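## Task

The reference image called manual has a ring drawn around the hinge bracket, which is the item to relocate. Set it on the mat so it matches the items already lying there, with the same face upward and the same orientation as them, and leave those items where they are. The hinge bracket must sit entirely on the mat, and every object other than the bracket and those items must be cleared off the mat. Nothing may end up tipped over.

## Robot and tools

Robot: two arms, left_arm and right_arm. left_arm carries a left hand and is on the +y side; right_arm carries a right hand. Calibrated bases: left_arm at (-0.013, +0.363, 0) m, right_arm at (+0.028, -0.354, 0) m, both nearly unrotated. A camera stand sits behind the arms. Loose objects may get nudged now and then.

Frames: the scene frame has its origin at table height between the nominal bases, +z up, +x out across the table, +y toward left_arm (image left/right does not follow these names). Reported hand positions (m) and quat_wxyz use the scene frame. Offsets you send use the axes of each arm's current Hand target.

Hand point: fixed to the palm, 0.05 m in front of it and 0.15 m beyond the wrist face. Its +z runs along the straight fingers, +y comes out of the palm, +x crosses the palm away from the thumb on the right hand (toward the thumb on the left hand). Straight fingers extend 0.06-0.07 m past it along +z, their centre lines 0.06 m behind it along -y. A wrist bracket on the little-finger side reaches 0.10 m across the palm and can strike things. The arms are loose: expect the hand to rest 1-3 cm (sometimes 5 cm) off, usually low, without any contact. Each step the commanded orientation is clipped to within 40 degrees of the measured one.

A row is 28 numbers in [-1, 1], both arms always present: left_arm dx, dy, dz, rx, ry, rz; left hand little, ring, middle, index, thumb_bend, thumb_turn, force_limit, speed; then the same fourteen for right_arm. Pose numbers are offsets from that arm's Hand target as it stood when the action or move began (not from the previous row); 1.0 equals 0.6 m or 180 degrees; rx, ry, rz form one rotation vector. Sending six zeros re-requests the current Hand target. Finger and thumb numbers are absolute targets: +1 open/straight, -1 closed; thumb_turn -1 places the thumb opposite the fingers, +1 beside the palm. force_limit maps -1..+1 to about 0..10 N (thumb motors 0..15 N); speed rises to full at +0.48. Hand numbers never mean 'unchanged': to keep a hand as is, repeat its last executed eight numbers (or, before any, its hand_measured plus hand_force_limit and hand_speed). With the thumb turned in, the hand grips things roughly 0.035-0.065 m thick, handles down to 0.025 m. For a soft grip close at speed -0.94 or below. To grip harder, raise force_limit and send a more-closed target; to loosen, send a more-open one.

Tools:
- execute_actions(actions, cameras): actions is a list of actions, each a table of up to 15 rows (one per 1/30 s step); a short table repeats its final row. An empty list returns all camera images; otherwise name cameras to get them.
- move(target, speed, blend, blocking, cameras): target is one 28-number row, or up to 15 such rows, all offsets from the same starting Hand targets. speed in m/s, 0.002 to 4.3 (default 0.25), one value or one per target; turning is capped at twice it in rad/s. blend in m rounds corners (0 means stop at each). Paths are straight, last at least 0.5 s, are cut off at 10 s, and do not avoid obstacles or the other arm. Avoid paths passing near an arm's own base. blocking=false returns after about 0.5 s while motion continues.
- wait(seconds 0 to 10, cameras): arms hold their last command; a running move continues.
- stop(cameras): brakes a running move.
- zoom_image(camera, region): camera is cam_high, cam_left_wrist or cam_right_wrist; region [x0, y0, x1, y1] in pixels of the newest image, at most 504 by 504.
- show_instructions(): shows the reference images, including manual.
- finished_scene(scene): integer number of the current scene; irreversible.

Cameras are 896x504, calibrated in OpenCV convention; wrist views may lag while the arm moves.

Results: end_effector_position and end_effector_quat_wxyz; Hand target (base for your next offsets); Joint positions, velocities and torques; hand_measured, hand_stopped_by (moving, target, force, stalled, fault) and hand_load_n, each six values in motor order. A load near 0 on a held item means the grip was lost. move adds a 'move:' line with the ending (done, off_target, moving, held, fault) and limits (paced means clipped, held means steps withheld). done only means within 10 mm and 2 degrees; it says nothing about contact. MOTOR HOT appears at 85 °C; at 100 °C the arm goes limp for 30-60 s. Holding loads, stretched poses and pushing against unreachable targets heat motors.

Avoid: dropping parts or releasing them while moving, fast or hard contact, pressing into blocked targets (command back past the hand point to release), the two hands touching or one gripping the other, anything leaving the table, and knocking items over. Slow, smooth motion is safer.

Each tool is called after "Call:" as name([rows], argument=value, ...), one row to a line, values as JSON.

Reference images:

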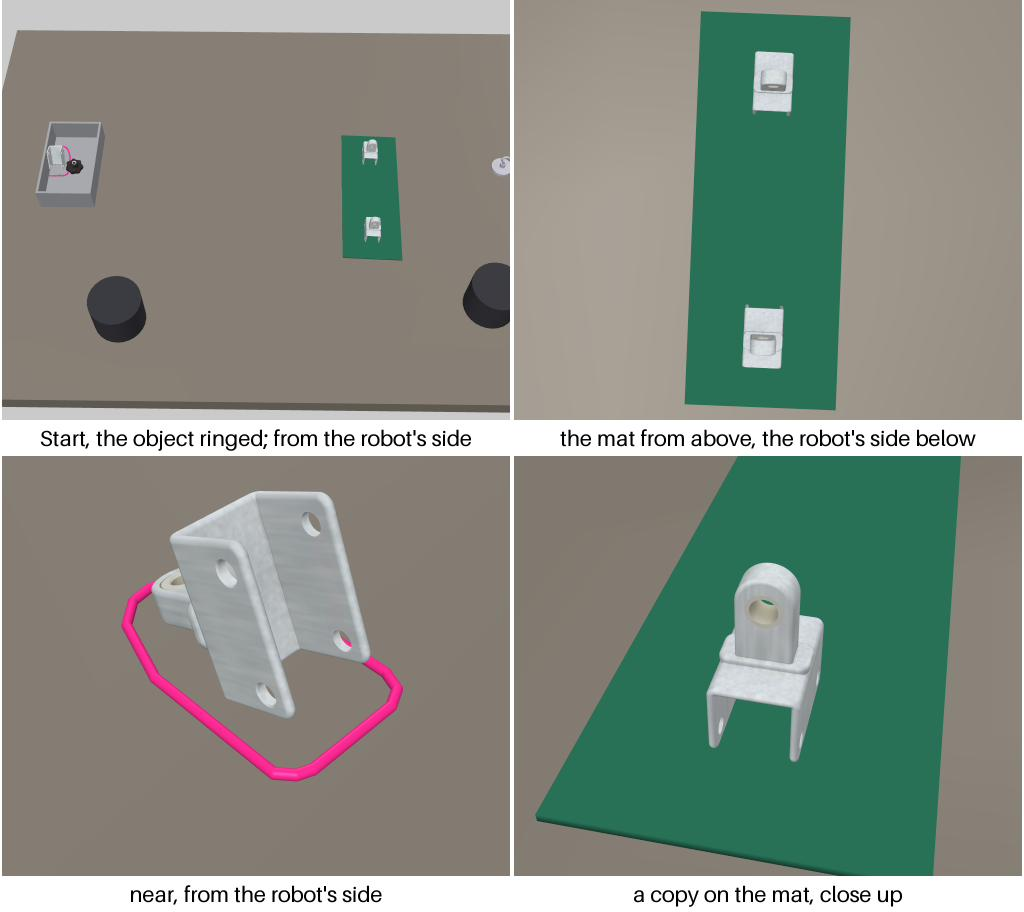

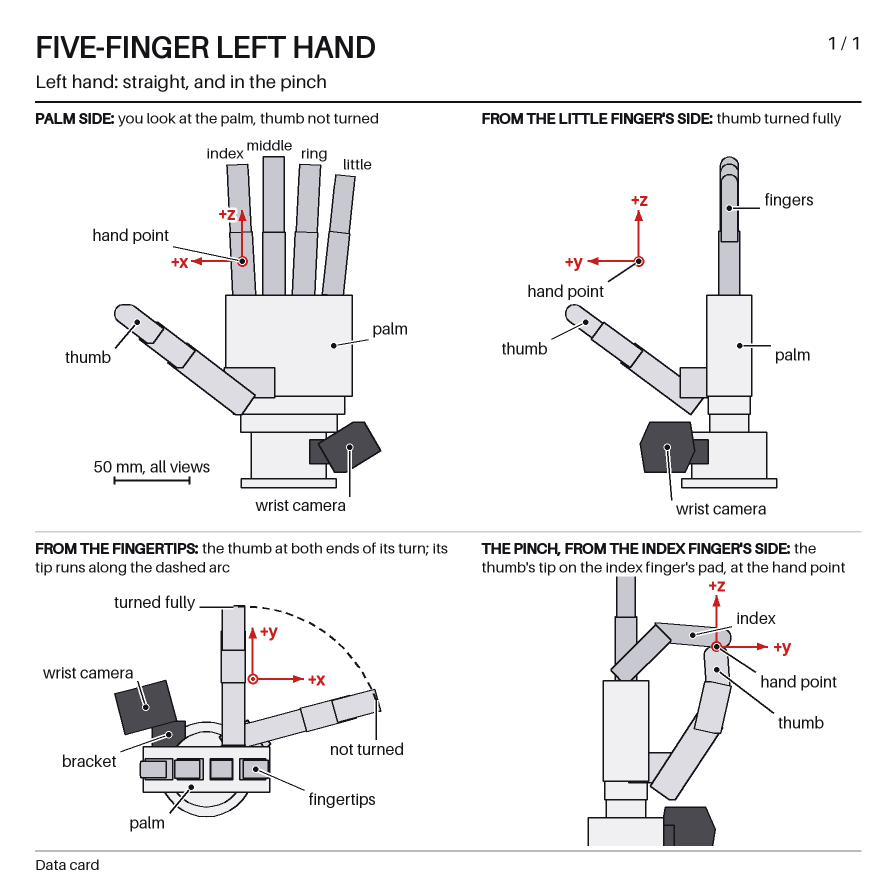

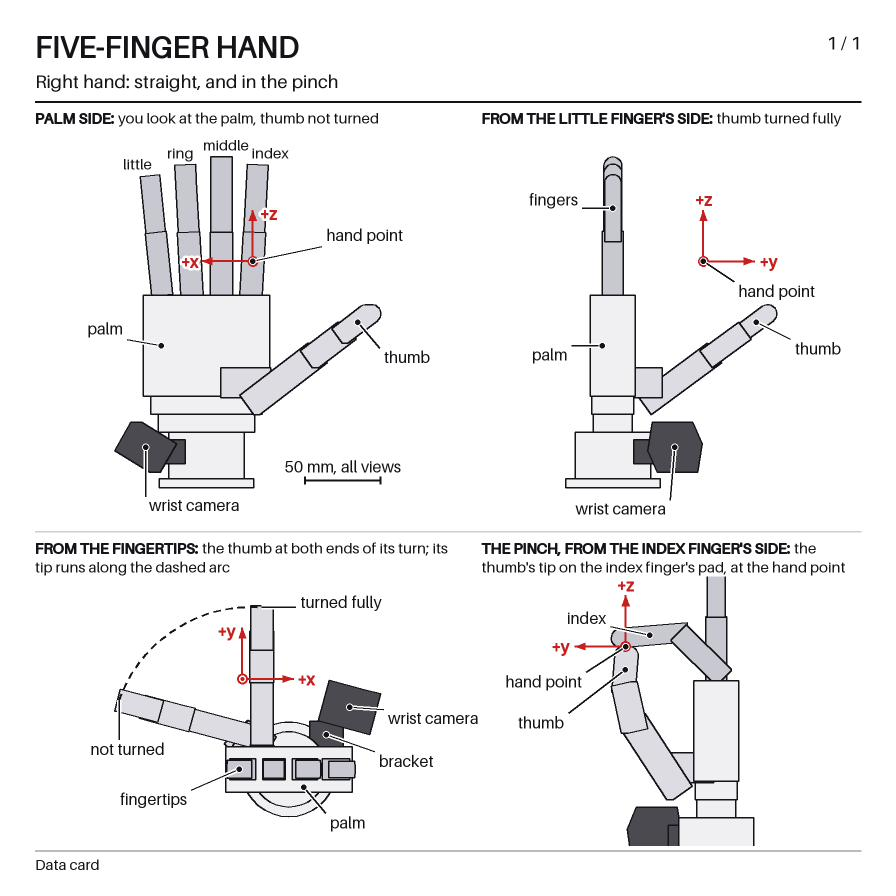

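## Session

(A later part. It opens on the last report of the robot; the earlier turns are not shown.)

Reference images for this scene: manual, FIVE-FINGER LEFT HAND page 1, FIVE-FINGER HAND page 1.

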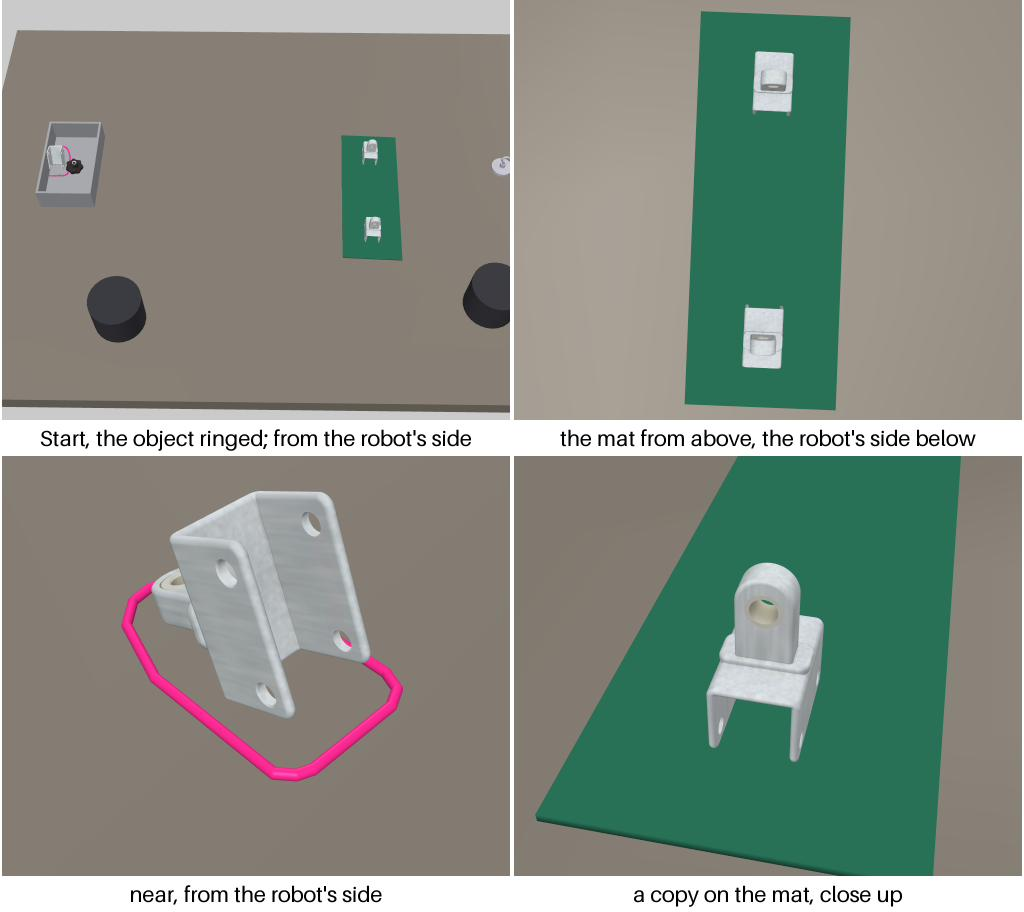

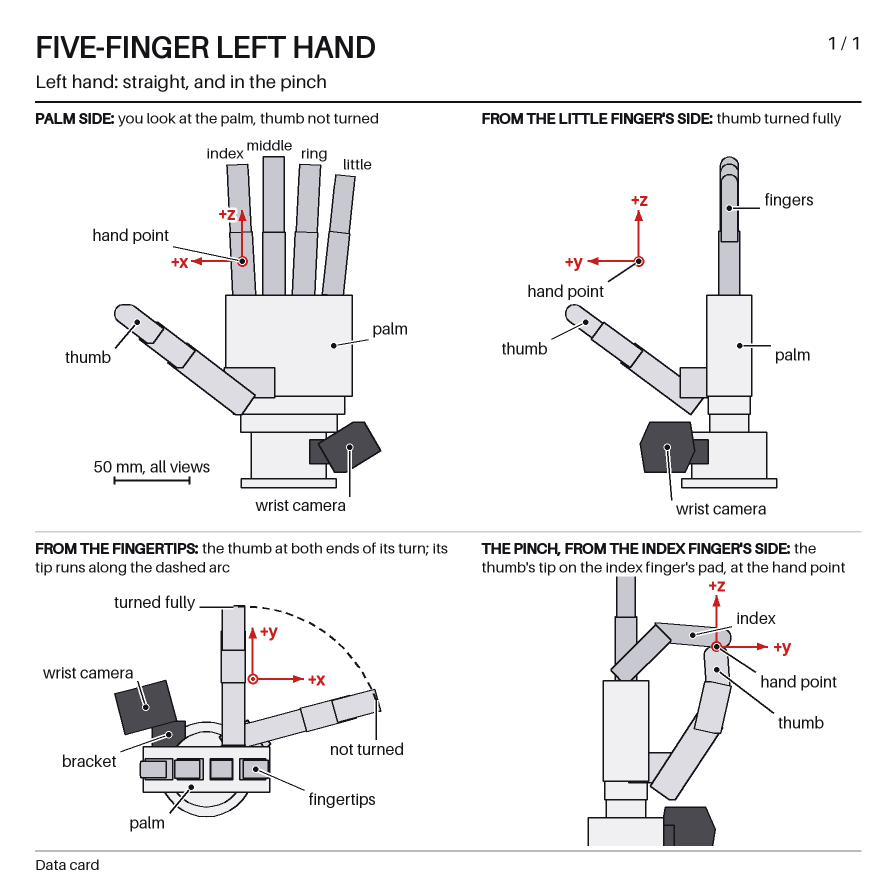

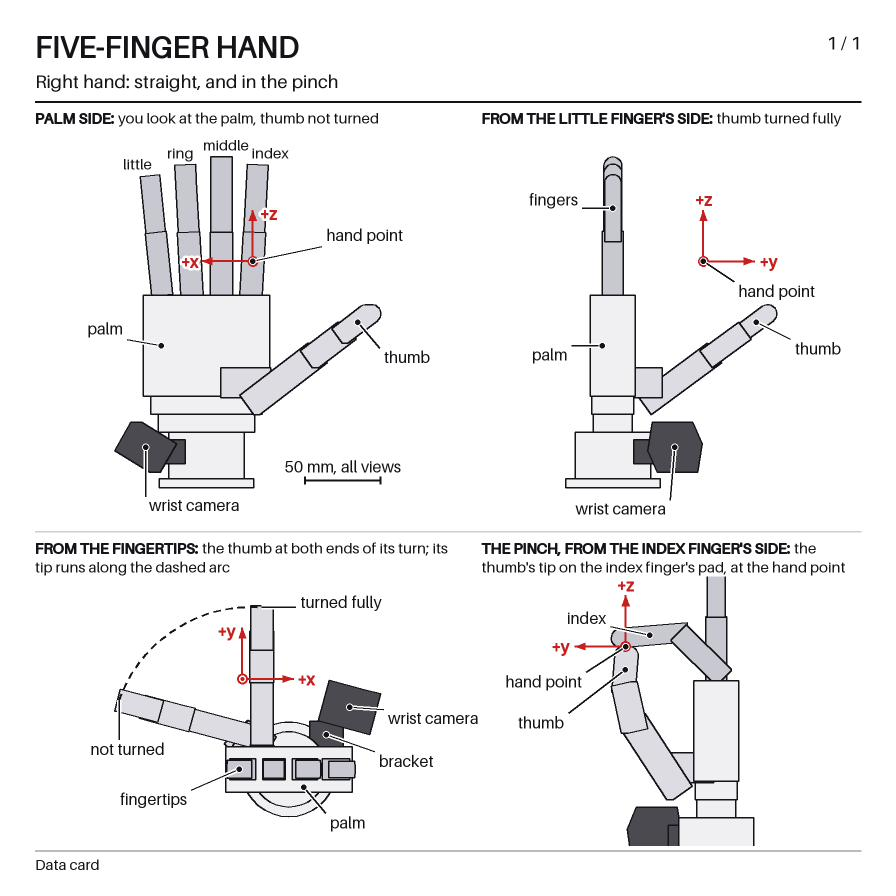

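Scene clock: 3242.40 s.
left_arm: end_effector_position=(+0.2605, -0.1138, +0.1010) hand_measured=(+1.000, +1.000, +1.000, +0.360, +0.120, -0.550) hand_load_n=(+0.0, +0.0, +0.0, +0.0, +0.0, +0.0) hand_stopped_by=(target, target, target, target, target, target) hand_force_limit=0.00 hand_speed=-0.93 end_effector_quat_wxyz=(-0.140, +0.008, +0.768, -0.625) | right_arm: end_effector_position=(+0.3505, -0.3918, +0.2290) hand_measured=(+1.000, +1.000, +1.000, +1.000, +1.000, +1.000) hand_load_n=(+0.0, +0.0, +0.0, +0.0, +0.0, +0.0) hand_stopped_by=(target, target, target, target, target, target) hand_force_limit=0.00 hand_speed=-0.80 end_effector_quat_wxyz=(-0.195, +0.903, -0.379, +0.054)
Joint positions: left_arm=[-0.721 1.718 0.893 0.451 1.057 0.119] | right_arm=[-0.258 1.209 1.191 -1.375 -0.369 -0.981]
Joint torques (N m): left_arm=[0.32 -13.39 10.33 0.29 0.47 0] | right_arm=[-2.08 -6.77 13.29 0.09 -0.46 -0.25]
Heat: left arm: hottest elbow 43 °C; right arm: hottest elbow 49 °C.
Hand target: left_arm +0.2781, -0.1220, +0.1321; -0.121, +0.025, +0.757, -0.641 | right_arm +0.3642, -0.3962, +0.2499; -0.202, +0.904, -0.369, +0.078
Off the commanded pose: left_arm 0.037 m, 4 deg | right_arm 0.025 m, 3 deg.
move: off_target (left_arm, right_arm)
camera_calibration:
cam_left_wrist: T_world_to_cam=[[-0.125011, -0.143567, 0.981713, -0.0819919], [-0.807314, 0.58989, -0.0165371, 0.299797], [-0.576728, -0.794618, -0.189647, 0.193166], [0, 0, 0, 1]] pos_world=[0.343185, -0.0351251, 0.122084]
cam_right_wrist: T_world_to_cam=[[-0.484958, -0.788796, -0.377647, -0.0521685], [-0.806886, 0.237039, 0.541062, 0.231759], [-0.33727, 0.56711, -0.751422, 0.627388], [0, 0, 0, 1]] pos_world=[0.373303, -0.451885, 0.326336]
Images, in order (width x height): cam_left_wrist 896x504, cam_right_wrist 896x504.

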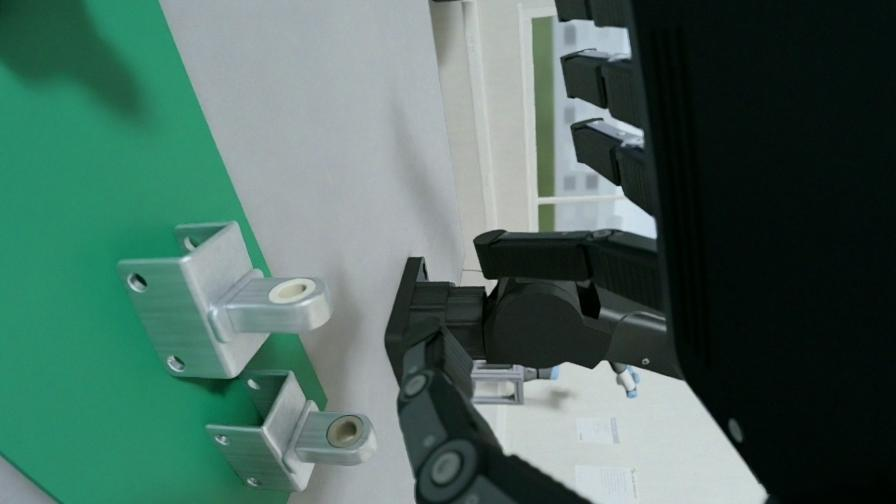

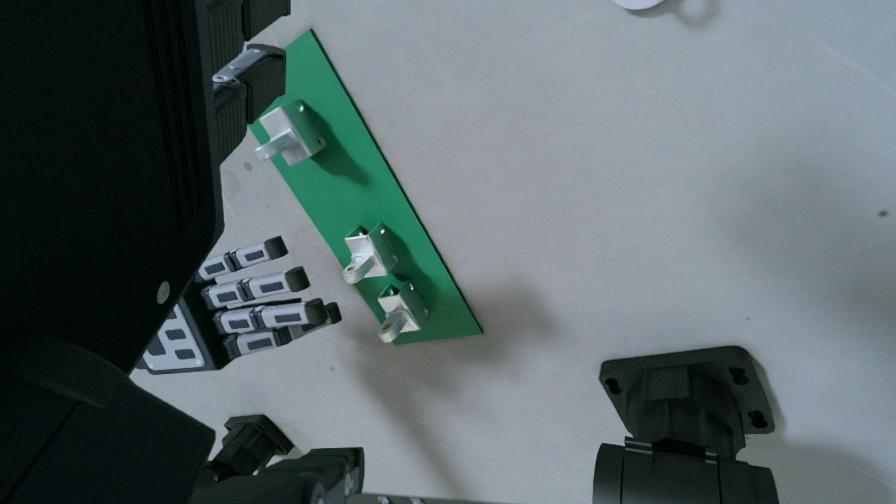

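Call:
move(target=[-0.002,0.1025,0.0197,0,0,0,1,1,1,0.36,0.05,-0.55,0.0,-0.93,0,0,0,0,0,0,1,1,1,1,1,1,0.0,-0.8], speed=0.04, cameras=["cam_left_wrist"])

Scene clock: 3313.03 s.
left_arm: end_effector_position=(+0.2656, -0.1179, +0.0643) hand_measured=(+1.000, +1.000, +1.000, +0.360, +0.050, -0.550) hand_load_n=(+0.0, +0.0, +0.0, +0.0, +0.0, +0.0) hand_stopped_by=(target, target, target, target, target, target) hand_force_limit=0.00 hand_speed=-0.93 end_effector_quat_wxyz=(-0.130, +0.015, +0.763, -0.632) | right_arm: end_effector_position=(+0.3505, -0.3918, +0.2290) hand_measured=(+1.000, +1.000, +1.000, +1.000, +1.000, +1.000) hand_load_n=(+0.0, +0.0, +0.0, +0.0, +0.0, +0.0) hand_stopped_by=(target, target, target, target, target, target) hand_force_limit=0.00 hand_speed=-0.80 end_effector_quat_wxyz=(-0.195, +0.903, -0.379, +0.054)
Joint positions: left_arm=[-0.721 1.814 0.88 0.591 1.054 0.119] | right_arm=[-0.258 1.209 1.191 -1.375 -0.369 -0.981]
Joint torques (N m): left_arm=[-0.91 -11.4 6.6 2.04 0.02 -0.05] | right_arm=[-2.08 -6.71 13.24 0.08 -0.46 -0.25]
Heat: left arm: hottest elbow 44 °C; right arm: hottest elbow 49 °C.
Hand target: left_arm +0.2695, -0.1228, +0.0701; -0.121, +0.025, +0.757, -0.641 | right_arm +0.3642, -0.3962, +0.2499; -0.202, +0.904, -0.369, +0.078
Off the commanded pose: left_arm 0.009 m, 2 deg | right_arm 0.025 m, 3 deg.
move: off_target (right_arm)
camera_calibration:
cam_left_wrist: T_world_to_cam=[[-0.148108, -0.125029, 0.981036, -0.0375992], [-0.808268, 0.586918, -0.0472254, 0.307654], [-0.569883, -0.799935, -0.187984, 0.183329], [0, 0, 0, 1]] pos_world=[0.347575, -0.0386175, 0.0858783]
Images, in order (width x height): cam_left_wrist 896x504.

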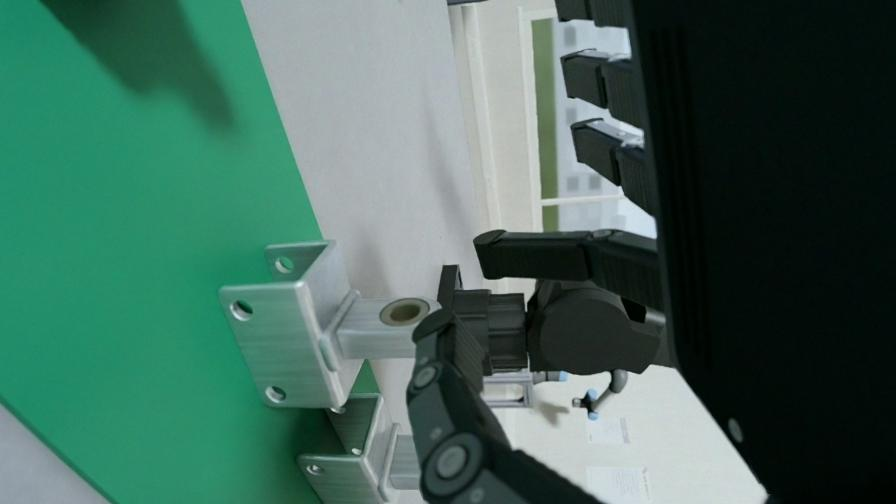

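Call:
move(target=[-0.0096,0.0637,0.0083,0,0,0,1,1,1,0.36,0.05,-0.55,0.0,-0.93,0,0,0,0,0,0,1,1,1,1,1,1,0.0,-0.8], speed=0.03, cameras=["cam_left_wrist"])

Scene clock: 3341.50 s.
left_arm: end_effector_position=(+0.2651, -0.1174, +0.0256) hand_measured=(+1.000, +1.000, +1.000, +0.360, +0.050, -0.550) hand_load_n=(+0.0, +0.0, +0.0, +0.0, +0.0, +0.0) hand_stopped_by=(target, target, target, target, target, target) hand_force_limit=0.00 hand_speed=-0.93 end_effector_quat_wxyz=(-0.131, +0.015, +0.764, -0.632) | right_arm: end_effector_position=(+0.3505, -0.3918, +0.2290) hand_measured=(+1.000, +1.000, +1.000, +1.000, +1.000, +1.000) hand_load_n=(+0.0, +0.0, +0.0, +0.0, -0.5, +0.0) hand_stopped_by=(target, target, target, target, target, target) hand_force_limit=0.00 hand_speed=-0.80 end_effector_quat_wxyz=(-0.195, +0.903, -0.379, +0.054)
Joint positions: left_arm=[-0.721 1.91 0.871 0.693 1.054 0.119] | right_arm=[-0.258 1.209 1.191 -1.375 -0.369 -0.981]
Joint torques (N m): left_arm=[-0.62 -11.93 5.87 1.96 0.11 -0.05] | right_arm=[-2.08 -6.71 13.27 0.08 -0.46 -0.25]
Heat: left arm: hottest elbow 44 °C; right arm: hottest elbow 50 °C.
Hand target: left_arm +0.2695, -0.1220, +0.0311; -0.121, +0.025, +0.757, -0.641 | right_arm +0.3642, -0.3962, +0.2499; -0.202, +0.904, -0.369, +0.078
Off the commanded pose: left_arm 0.008 m, 2 deg | right_arm 0.025 m, 3 deg.
move: off_target (right_arm)
camera_calibration:
cam_left_wrist: T_world_to_cam=[[-0.146893, -0.126048, 0.981088, -0.000122775], [-0.808334, 0.586955, -0.0456171, 0.304997], [-0.570105, -0.799748, -0.188108, 0.176202], [0, 0, 0, 1]] pos_world=[0.346975, -0.0381179, 0.0471786]
Images, in order (width x height): cam_left_wrist 896x504.

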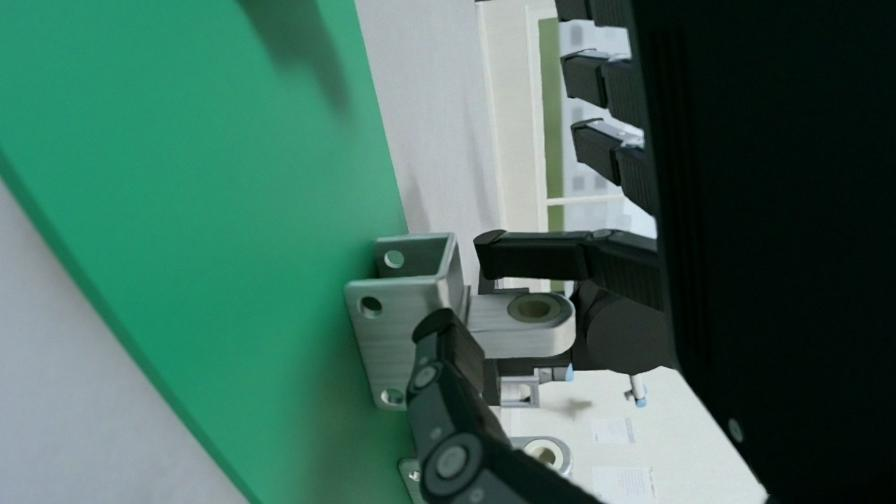

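Call:
move(target=[-0.002,0.0139,0.002,0,0,0,1,1,1,0.36,0.05,-0.55,0.0,-0.93,0,0,0,0,0,0,1,1,1,1,1,1,0.0,-0.8], speed=0.015)

Call:
execute_actions([
  [[0,0,0,0,0,0,1,1,1,0.26,0.05,-0.55,-0.5,-0.93,0,0,0,0,0,0,1,1,1,1,1,1,0.0,-0.8]],
  [[0,0,0,0,0,0,1,1,1,0.12,0.05,-0.55,-0.6,-0.96,0,0,0,0,0,0,1,1,1,1,1,1,0.0,-0.8]],
  [[0,0,0,0,0,0,1,1,1,0.12,0.05,-0.55,-0.6,-0.96,0,0,0,0,0,0,1,1,1,1,1,1,0.0,-0.8]],
  [[0,0,0,0,0,0,1,1,1,0.12,0.05,-0.55,-0.6,-0.96,0,0,0,0,0,0,1,1,1,1,1,1,0.0,-0.8]],
], cameras=["cam_left_wrist"])

Scene clock: 3356.67 s.
left_arm: end_effector_position=(+0.2652, -0.1175, +0.0176) hand_measured=(+1.000, +1.000, +1.000, +0.360, +0.050, -0.550) hand_load_n=(+0.0, +0.0, +0.0, +0.0, +0.5, +0.0) hand_stopped_by=(target, target, target, target, target, target) hand_force_limit=0.00 hand_speed=-0.93 end_effector_quat_wxyz=(-0.130, +0.015, +0.763, -0.632) | right_arm: end_effector_position=(+0.3505, -0.3918, +0.2290) hand_measured=(+1.000, +1.000, +1.000, +1.000, +1.000, +1.000) hand_load_n=(+0.0, +0.0, +0.0, +0.0, +0.0, -0.5) hand_stopped_by=(target, target, target, target, target, target) hand_force_limit=0.00 hand_speed=-0.80 end_effector_quat_wxyz=(-0.195, +0.903, -0.379, +0.054)
Joint positions: left_arm=[-0.721 1.931 0.871 0.716 1.054 0.119] | right_arm=[-0.258 1.209 1.191 -1.375 -0.369 -0.981]
Joint torques (N m): left_arm=[-0.62 -12.22 5.75 1.99 0.09 -0.06] | right_arm=[-2.08 -6.89 13.29 0.06 -0.46 -0.25]
Heat: left arm: hottest elbow 43 °C; right arm: hottest elbow 50 °C.
Hand target: left_arm +0.2695, -0.1219, +0.0226; -0.121, +0.025, +0.757, -0.641 | right_arm +0.3642, -0.3962, +0.2499; -0.202, +0.904, -0.369, +0.078
Off the commanded pose: left_arm 0.008 m, 2 deg | right_arm 0.025 m, 3 deg.
move: off_target (right_arm)

Scene clock: 3358.97 s.
left_arm: end_effector_position=(+0.2656, -0.1178, +0.0181) hand_measured=(+1.000, +1.000, +1.000, +0.252, +0.050, -0.550) hand_load_n=(+0.0, -0.5, +0.0, +1.5, +0.0, -0.5) hand_stopped_by=(target, target, target, force, target, target) hand_force_limit=-0.60 hand_speed=-0.96 end_effector_quat_wxyz=(-0.129, +0.017, +0.763, -0.634) | right_arm: end_effector_position=(+0.3505, -0.3918, +0.2290) hand_measured=(+1.000, +1.000, +1.000, +1.000, +1.000, +1.000) hand_load_n=(+0.0, +0.0, +0.0, +0.0, +0.0, +0.0) hand_stopped_by=(target, target, target, target, target, target) hand_force_limit=0.00 hand_speed=-0.80 end_effector_quat_wxyz=(-0.195, +0.903, -0.379, +0.054)
Joint positions: left_arm=[-0.721 1.931 0.871 0.721 1.054 0.119] | right_arm=[-0.258 1.209 1.191 -1.375 -0.369 -0.981]
Joint torques (N m): left_arm=[-0.91 -12.1 5.72 1.99 0.09 -0.04] | right_arm=[-2.02 -6.83 13.27 0.06 -0.45 -0.25]
Heat: left arm: hottest elbow 42 °C; right arm: hottest elbow 50 °C.
Hand target: left_arm +0.2695, -0.1219, +0.0226; -0.121, +0.025, +0.757, -0.641 | right_arm +0.3642, -0.3962, +0.2499; -0.202, +0.904, -0.369, +0.078
Off the commanded pose: left_arm 0.007 m, 2 deg | right_arm 0.025 m, 3 deg.
camera_calibration:
cam_left_wrist: T_world_to_cam=[[-0.151511, -0.122036, 0.980893, 0.00902636], [-0.808097, 0.586765, -0.0518191, 0.305448], [-0.56923, -0.800509, -0.187518, 0.1744], [0, 0, 0, 1]] pos_world=[0.347473, -0.0385164, 0.0396774]
Images, in order (width x height): cam_left_wrist 896x504.

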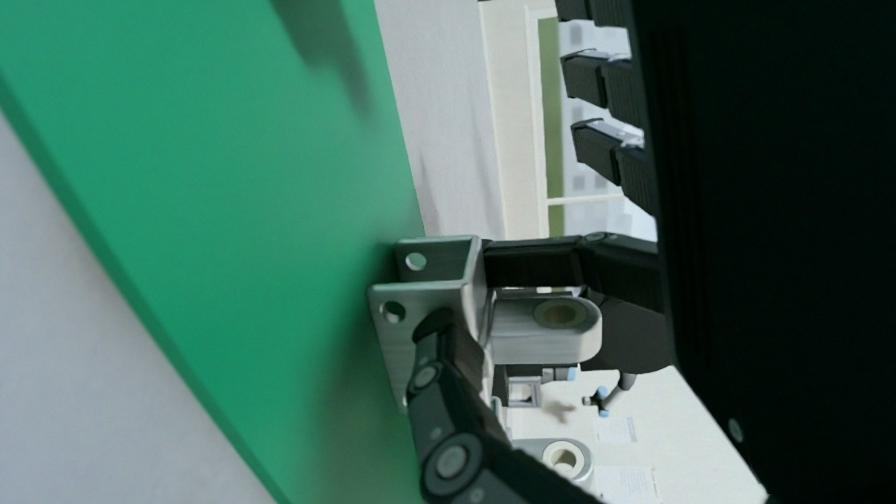

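Call:
execute_actions([
  [[0,0,0,0,0,0,1,1,1,0.1,0.05,-0.55,-0.4,-0.95,0,0,0,0,0,0,1,1,1,1,1,1,0.0,-0.8]],
])

Call:
move(target=[0,0,0,0.0084,-0.0544,-0.0082,1,1,1,0.1,0.05,-0.55,-0.4,-0.95,0,0,0,0,0,0,1,1,1,1,1,1,0.0,-0.8], speed=0.04, cameras=["cam_left_wrist"])

Scene clock: 3370.37 s.
left_arm: end_effector_position=(+0.2656, -0.1178, +0.0181) hand_measured=(+1.000, +1.000, +1.000, +0.244, +0.050, -0.550) hand_load_n=(+0.0, +0.0, +0.0, +3.5, +1.0, +0.0) hand_stopped_by=(target, target, target, force, target, target) hand_force_limit=-0.40 hand_speed=-0.95 end_effector_quat_wxyz=(-0.129, +0.017, +0.763, -0.634) | right_arm: end_effector_position=(+0.3505, -0.3918, +0.2290) hand_measured=(+1.000, +1.000, +1.000, +1.000, +1.000, +1.000) hand_load_n=(+0.0, +0.0, +0.0, +0.0, +0.0, +0.0) hand_stopped_by=(target, target, target, target, target, target) hand_force_limit=0.00 hand_speed=-0.80 end_effector_quat_wxyz=(-0.195, +0.903, -0.379, +0.054)
Joint positions: left_arm=[-0.721 1.931 0.871 0.721 1.054 0.119] | right_arm=[-0.258 1.209 1.191 -1.375 -0.369 -0.981]
Joint torques (N m): left_arm=[-0.85 -12.28 5.59 1.89 0.09 -0.05] | right_arm=[-2.14 -6.71 13.26 0.08 -0.45 -0.25]
Heat: left arm: hottest elbow 42 °C; right arm: hottest elbow 50 °C.
Hand target: left_arm +0.2695, -0.1219, +0.0226; -0.121, +0.025, +0.757, -0.641 | right_arm +0.3642, -0.3962, +0.2499; -0.202, +0.904, -0.369, +0.078
Off the commanded pose: left_arm 0.007 m, 2 deg | right_arm 0.025 m, 3 deg.

Scene clock: 3373.20 s.
left_arm: end_effector_position=(+0.2659, -0.1187, +0.0140) hand_measured=(+1.000, +1.000, +1.000, +0.244, +0.050, -0.550) hand_load_n=(+0.0, +0.0, +0.0, +3.5, -1.0, +0.0) hand_stopped_by=(target, target, target, force, target, target) hand_force_limit=-0.40 hand_speed=-0.95 end_effector_quat_wxyz=(-0.078, -0.047, +0.762, -0.641) | right_arm: end_effector_position=(+0.3505, -0.3918, +0.2290) hand_measured=(+1.000, +1.000, +1.000, +1.000, +1.000, +1.000) hand_load_n=(+0.0, +0.0, +0.0, +0.0, +0.0, +0.0) hand_stopped_by=(target, target, target, target, target, target) hand_force_limit=0.00 hand_speed=-0.80 end_effector_quat_wxyz=(-0.195, +0.903, -0.379, +0.054)
Joint positions: left_arm=[-0.745 1.916 0.785 0.868 0.875 0.021] | right_arm=[-0.258 1.209 1.191 -1.375 -0.369 -0.981]
Joint torques (N m): left_arm=[-0.32 -12.69 4.68 1.84 -0.29 0.03] | right_arm=[-2.08 -6.83 13.24 0.06 -0.46 -0.25]
Heat: left arm: hottest elbow 42 °C; right arm: hottest elbow 50 °C.
Hand target: left_arm +0.2695, -0.1219, +0.0226; -0.064, -0.041, +0.757, -0.649 | right_arm +0.3642, -0.3962, +0.2499; -0.202, +0.904, -0.369, +0.078
Off the commanded pose: left_arm 0.010 m, 2 deg | right_arm 0.025 m, 3 deg.
move: off_target (right_arm)
camera_calibration:
cam_left_wrist: T_world_to_cam=[[-0.125991, -0.147357, 0.981026, 0.00324234], [-0.892925, 0.4477, -0.0474282, 0.311933], [-0.432216, -0.881958, -0.187985, 0.12695], [0, 0, 0, 1]] pos_world=[0.333811, -0.0272104, 0.0354783]
Images, in order (width x height): cam_left_wrist 896x504.

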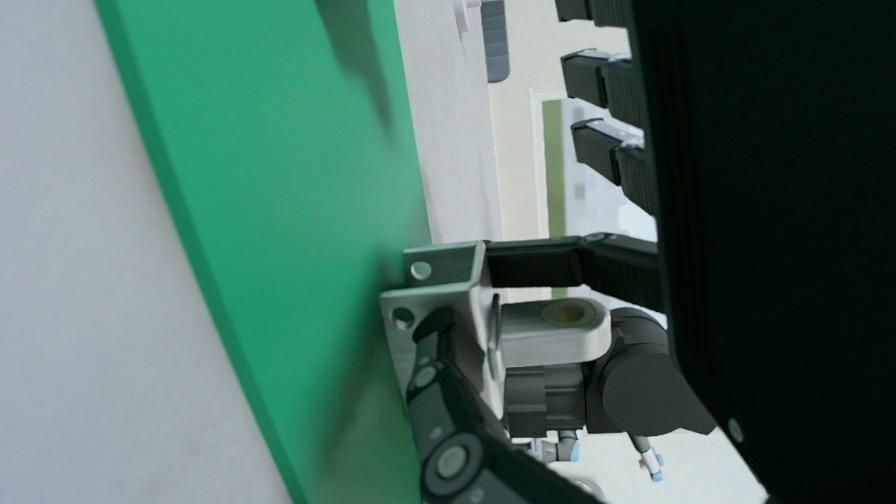

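Call:
execute_actions([
  [[0,0,0,0,0,0,1,1,1,0.27,0.05,-0.55,0.0,-0.95,0,0,0,0,0,0,1,1,1,1,1,1,0.0,-0.8]],
  [[0,0,0,0,0,0,1,1,1,0.36,0.06,-0.55,0.0,-0.92,0,0,0,0,0,0,1,1,1,1,1,1,0.0,-0.8]],
  [[0,0,0,0,0,0,1,1,1,0.36,0.06,-0.55,0.0,-0.92,0,0,0,0,0,0,1,1,1,1,1,1,0.0,-0.8]],
])

Call:
move([
  [0.0044,-0.0234,-0.0087,0,0,0,1,1,1,0.36,0.06,-0.55,0.0,-0.92,0,0,0,0,0,0,1,1,1,1,1,1,0.0,-0.8],
  [0.0297,-0.1772,-0.0366,0,0,0,1,1,1,0.36,0.06,-0.55,0.0,-0.92,0,0,0,0,0,0,1,1,1,1,1,1,0.0,-0.8],
], speed=[0.012,0.06], blend=0.004, cameras=["cam_left_wrist","cam_right_wrist"])

Scene clock: 3390.87 s.
left_arm: end_effector_position=(+0.2659, -0.1169, +0.0109) hand_measured=(+1.000, +1.000, +1.000, +0.360, +0.060, -0.550) hand_load_n=(+0.0, +0.0, +0.0, +0.0, +0.0, +0.0) hand_stopped_by=(target, target, target, target, target, target) hand_force_limit=0.00 hand_speed=-0.92 end_effector_quat_wxyz=(-0.075, -0.053, +0.764, -0.638) | right_arm: end_effector_position=(+0.3505, -0.3918, +0.2290) hand_measured=(+1.000, +1.000, +1.000, +1.000, +1.000, +1.000) hand_load_n=(+0.5, +0.0, +0.0, +0.0, +0.0, +0.0) hand_stopped_by=(target, target, target, target, target, target) hand_force_limit=0.00 hand_speed=-0.80 end_effector_quat_wxyz=(-0.195, +0.903, -0.379, +0.054)
Joint positions: left_arm=[-0.745 1.916 0.778 0.868 0.861 0.021] | right_arm=[-0.258 1.209 1.191 -1.375 -0.369 -0.981]
Joint torques (N m): left_arm=[-1.08 -12.51 5.22 1.73 -0.07 -0.01] | right_arm=[-2.02 -6.71 13.26 0.05 -0.46 -0.26]
Heat: left arm: hottest elbow 41 °C; right arm: hottest elbow 50 °C.
Hand target: left_arm +0.2695, -0.1219, +0.0226; -0.064, -0.041, +0.757, -0.649 | right_arm +0.3642, -0.3962, +0.2499; -0.202, +0.904, -0.369, +0.078
Off the commanded pose: left_arm 0.013 m, 2 deg | right_arm 0.025 m, 3 deg.

Scene clock: 3394.50 s.
left_arm: end_effector_position=(+0.2551, -0.1070, +0.1034) hand_measured=(+1.000, +1.000, +1.000, +0.360, +0.060, -0.550) hand_load_n=(+0.0, +0.0, +0.0, +0.0, +0.0, +0.0) hand_stopped_by=(target, target, target, target, target, target) hand_force_limit=0.00 hand_speed=-0.92 end_effector_quat_wxyz=(-0.080, -0.058, +0.768, -0.633) | right_arm: end_effector_position=(+0.3505, -0.3918, +0.2290) hand_measured=(+1.000, +1.000, +1.000, +1.000, +1.000, +1.000) hand_load_n=(+0.0, +0.5, +0.0, +0.0, +0.0, +0.0) hand_stopped_by=(target, target, target, target, target, target) hand_force_limit=0.00 hand_speed=-0.80 end_effector_quat_wxyz=(-0.195, +0.903, -0.379, +0.054)
Joint positions: left_arm=[-0.745 1.636 0.768 0.58 0.861 0.021] | right_arm=[-0.258 1.209 1.191 -1.375 -0.369 -0.981]
Joint torques (N m): left_arm=[-0.56 -12.28 9.83 0.44 0.31 0.03] | right_arm=[-2.08 -6.71 13.3 0.06 -0.46 -0.26]
Heat: left arm: hottest elbow 41 °C; right arm: hottest elbow 50 °C.
Hand target: left_arm +0.2683, -0.1161, +0.1325; -0.064, -0.041, +0.757, -0.649 | right_arm +0.3642, -0.3962, +0.2499; -0.202, +0.904, -0.369, +0.078
Off the commanded pose: left_arm 0.033 m, 3 deg | right_arm 0.025 m, 3 deg.
move: off_target (left_arm, right_arm)
camera_calibration:
cam_left_wrist: T_world_to_cam=[[-0.107485, -0.168813, 0.97977, -0.0910455], [-0.899389, 0.436519, -0.0234551, 0.299298], [-0.423728, -0.883716, -0.198748, 0.148239], [0, 0, 0, 1]] pos_world=[0.322213, -0.015018, 0.125686]
cam_right_wrist: T_world_to_cam=[[-0.484958, -0.788796, -0.377647, -0.0521685], [-0.806886, 0.237039, 0.541062, 0.231759], [-0.33727, 0.56711, -0.751422, 0.627388], [0, 0, 0, 1]] pos_world=[0.373303, -0.451885, 0.326336]
Images, in order (width x height): cam_left_wrist 896x504, cam_right_wrist 896x504.

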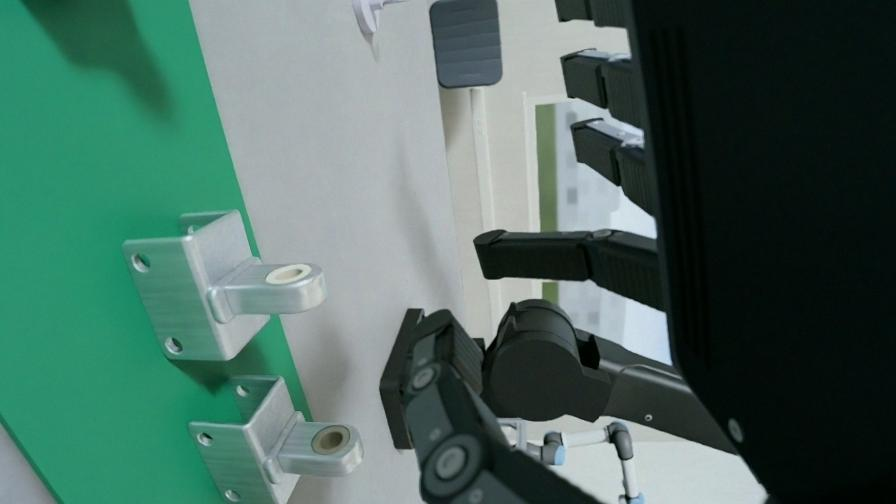

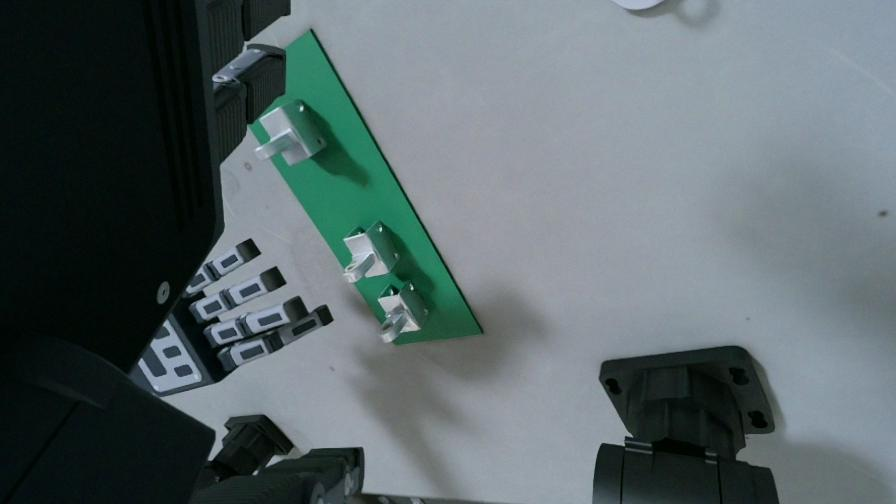

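Call:
zoom_image(camera="cam_right_wrist", region=[330, 210, 450, 350])

Scaled by 3.600 from the camera's 896x504 image, which has a finer 1280x720 frame.

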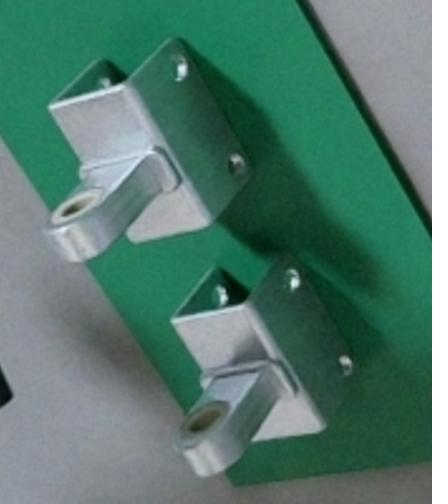

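Call:
move([
  [0.02,-0.1303,-0.02,0,0,0,1,1,1,0.36,0.06,-0.55,0.0,-0.92,0,0,0,0,0,0,1,1,1,1,1,1,0.0,-0.8],
  [0.065,-0.1067,-0.3527,0,0,0,1,1,1,0.36,0.06,-0.55,0.0,-0.92,0,0,0,0,0,0,1,1,1,1,1,1,0.0,-0.8],
], speed=0.12, blend=0.03, cameras=["cam_high","cam_right_wrist"])

Scene clock: 3428.97 s.
left_arm: end_effector_position=(+0.2437, +0.0850, +0.2151) hand_measured=(+1.000, +1.000, +1.000, +0.360, +0.060, -0.550) hand_load_n=(+0.0, +0.0, +0.0, +0.0, +0.0, +0.0) hand_stopped_by=(target, target, target, target, target, target) hand_force_limit=0.00 hand_speed=-0.92 end_effector_quat_wxyz=(-0.080, -0.061, +0.759, -0.643) | right_arm: end_effector_position=(+0.3505, -0.3918, +0.2290) hand_measured=(+1.000, +1.000, +1.000, +1.000, +1.000, +1.000) hand_load_n=(+0.0, +0.0, +0.0, +0.0, +0.0, +0.0) hand_stopped_by=(target, target, target, target, target, target) hand_force_limit=0.00 hand_speed=-0.80 end_effector_quat_wxyz=(-0.195, +0.903, -0.379, +0.054)
Joint positions: left_arm=[-0.311 1.107 0.67 -0.126 1.264 0.338] | right_arm=[-0.258 1.209 1.191 -1.375 -0.369 -0.981]
Joint torques (N m): left_arm=[0.5 -6.71 10.65 0.03 0.69 0.17] | right_arm=[-2.14 -6.65 13.26 0.05 -0.46 -0.25]
Heat: left arm: hottest elbow 43 °C; right arm: hottest elbow 50 °C.
Hand target: left_arm +0.2485, +0.0840, +0.2323; -0.064, -0.041, +0.757, -0.649 | right_arm +0.3642, -0.3962, +0.2499; -0.202, +0.904, -0.369, +0.078
Off the commanded pose: left_arm 0.018 m, 3 deg | right_arm 0.025 m, 3 deg.
move: off_target (left_arm, right_arm)
camera_calibration:
cam_right_wrist: T_world_to_cam=[[-0.484958, -0.788796, -0.377647, -0.0521685], [-0.806886, 0.237039, 0.541062, 0.231759], [-0.33727, 0.56711, -0.751422, 0.627388], [0, 0, 0, 1]] pos_world=[0.373303, -0.451885, 0.326336]
Images, in order (width x height): cam_high 896x504, cam_right_wrist 896x504.

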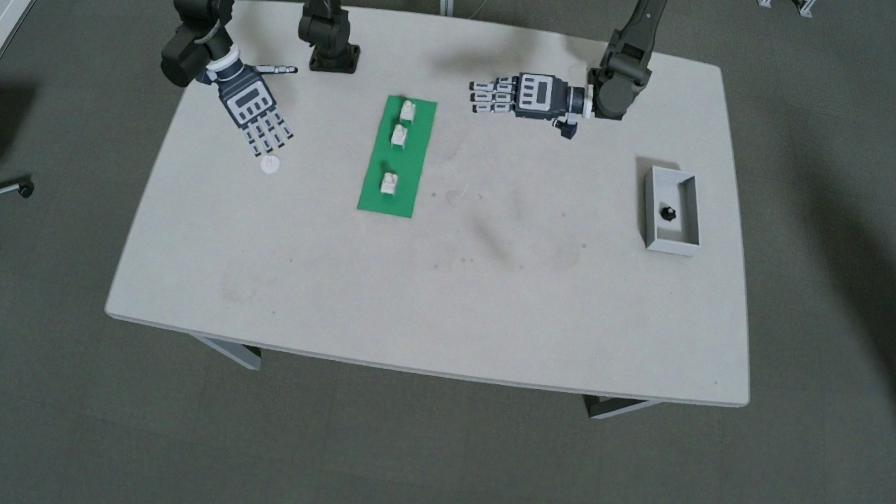

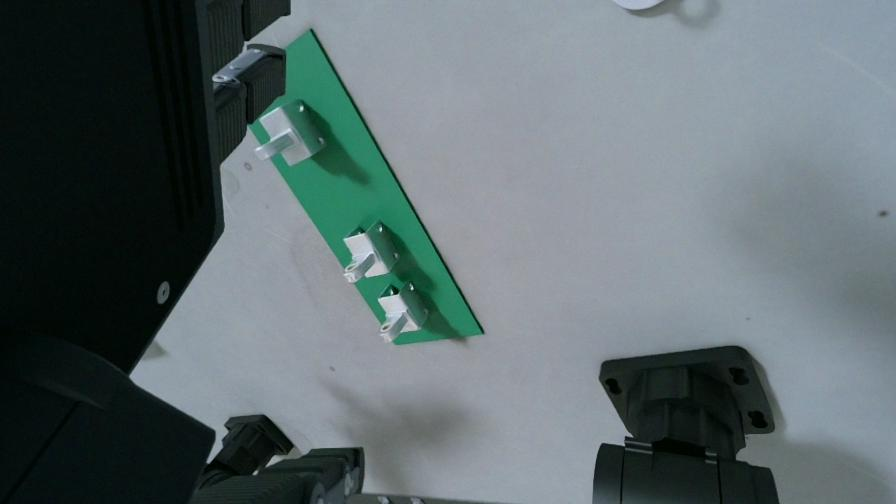

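Call:
zoom_image(camera="cam_high", region=[340, 80, 460, 230])

Scaled by 3.360 from the camera's 896x504 image, which has a finer 1280x720 frame.

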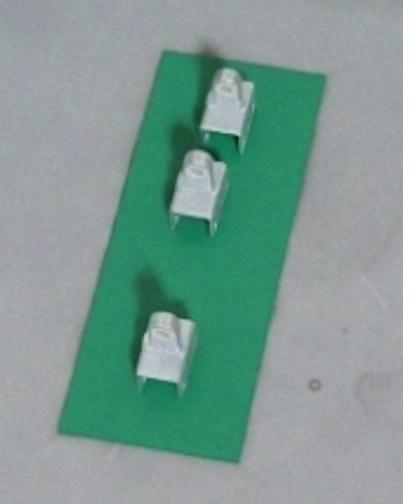

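Call:
finished_scene(scene=2)

The scene is finished: the task was done.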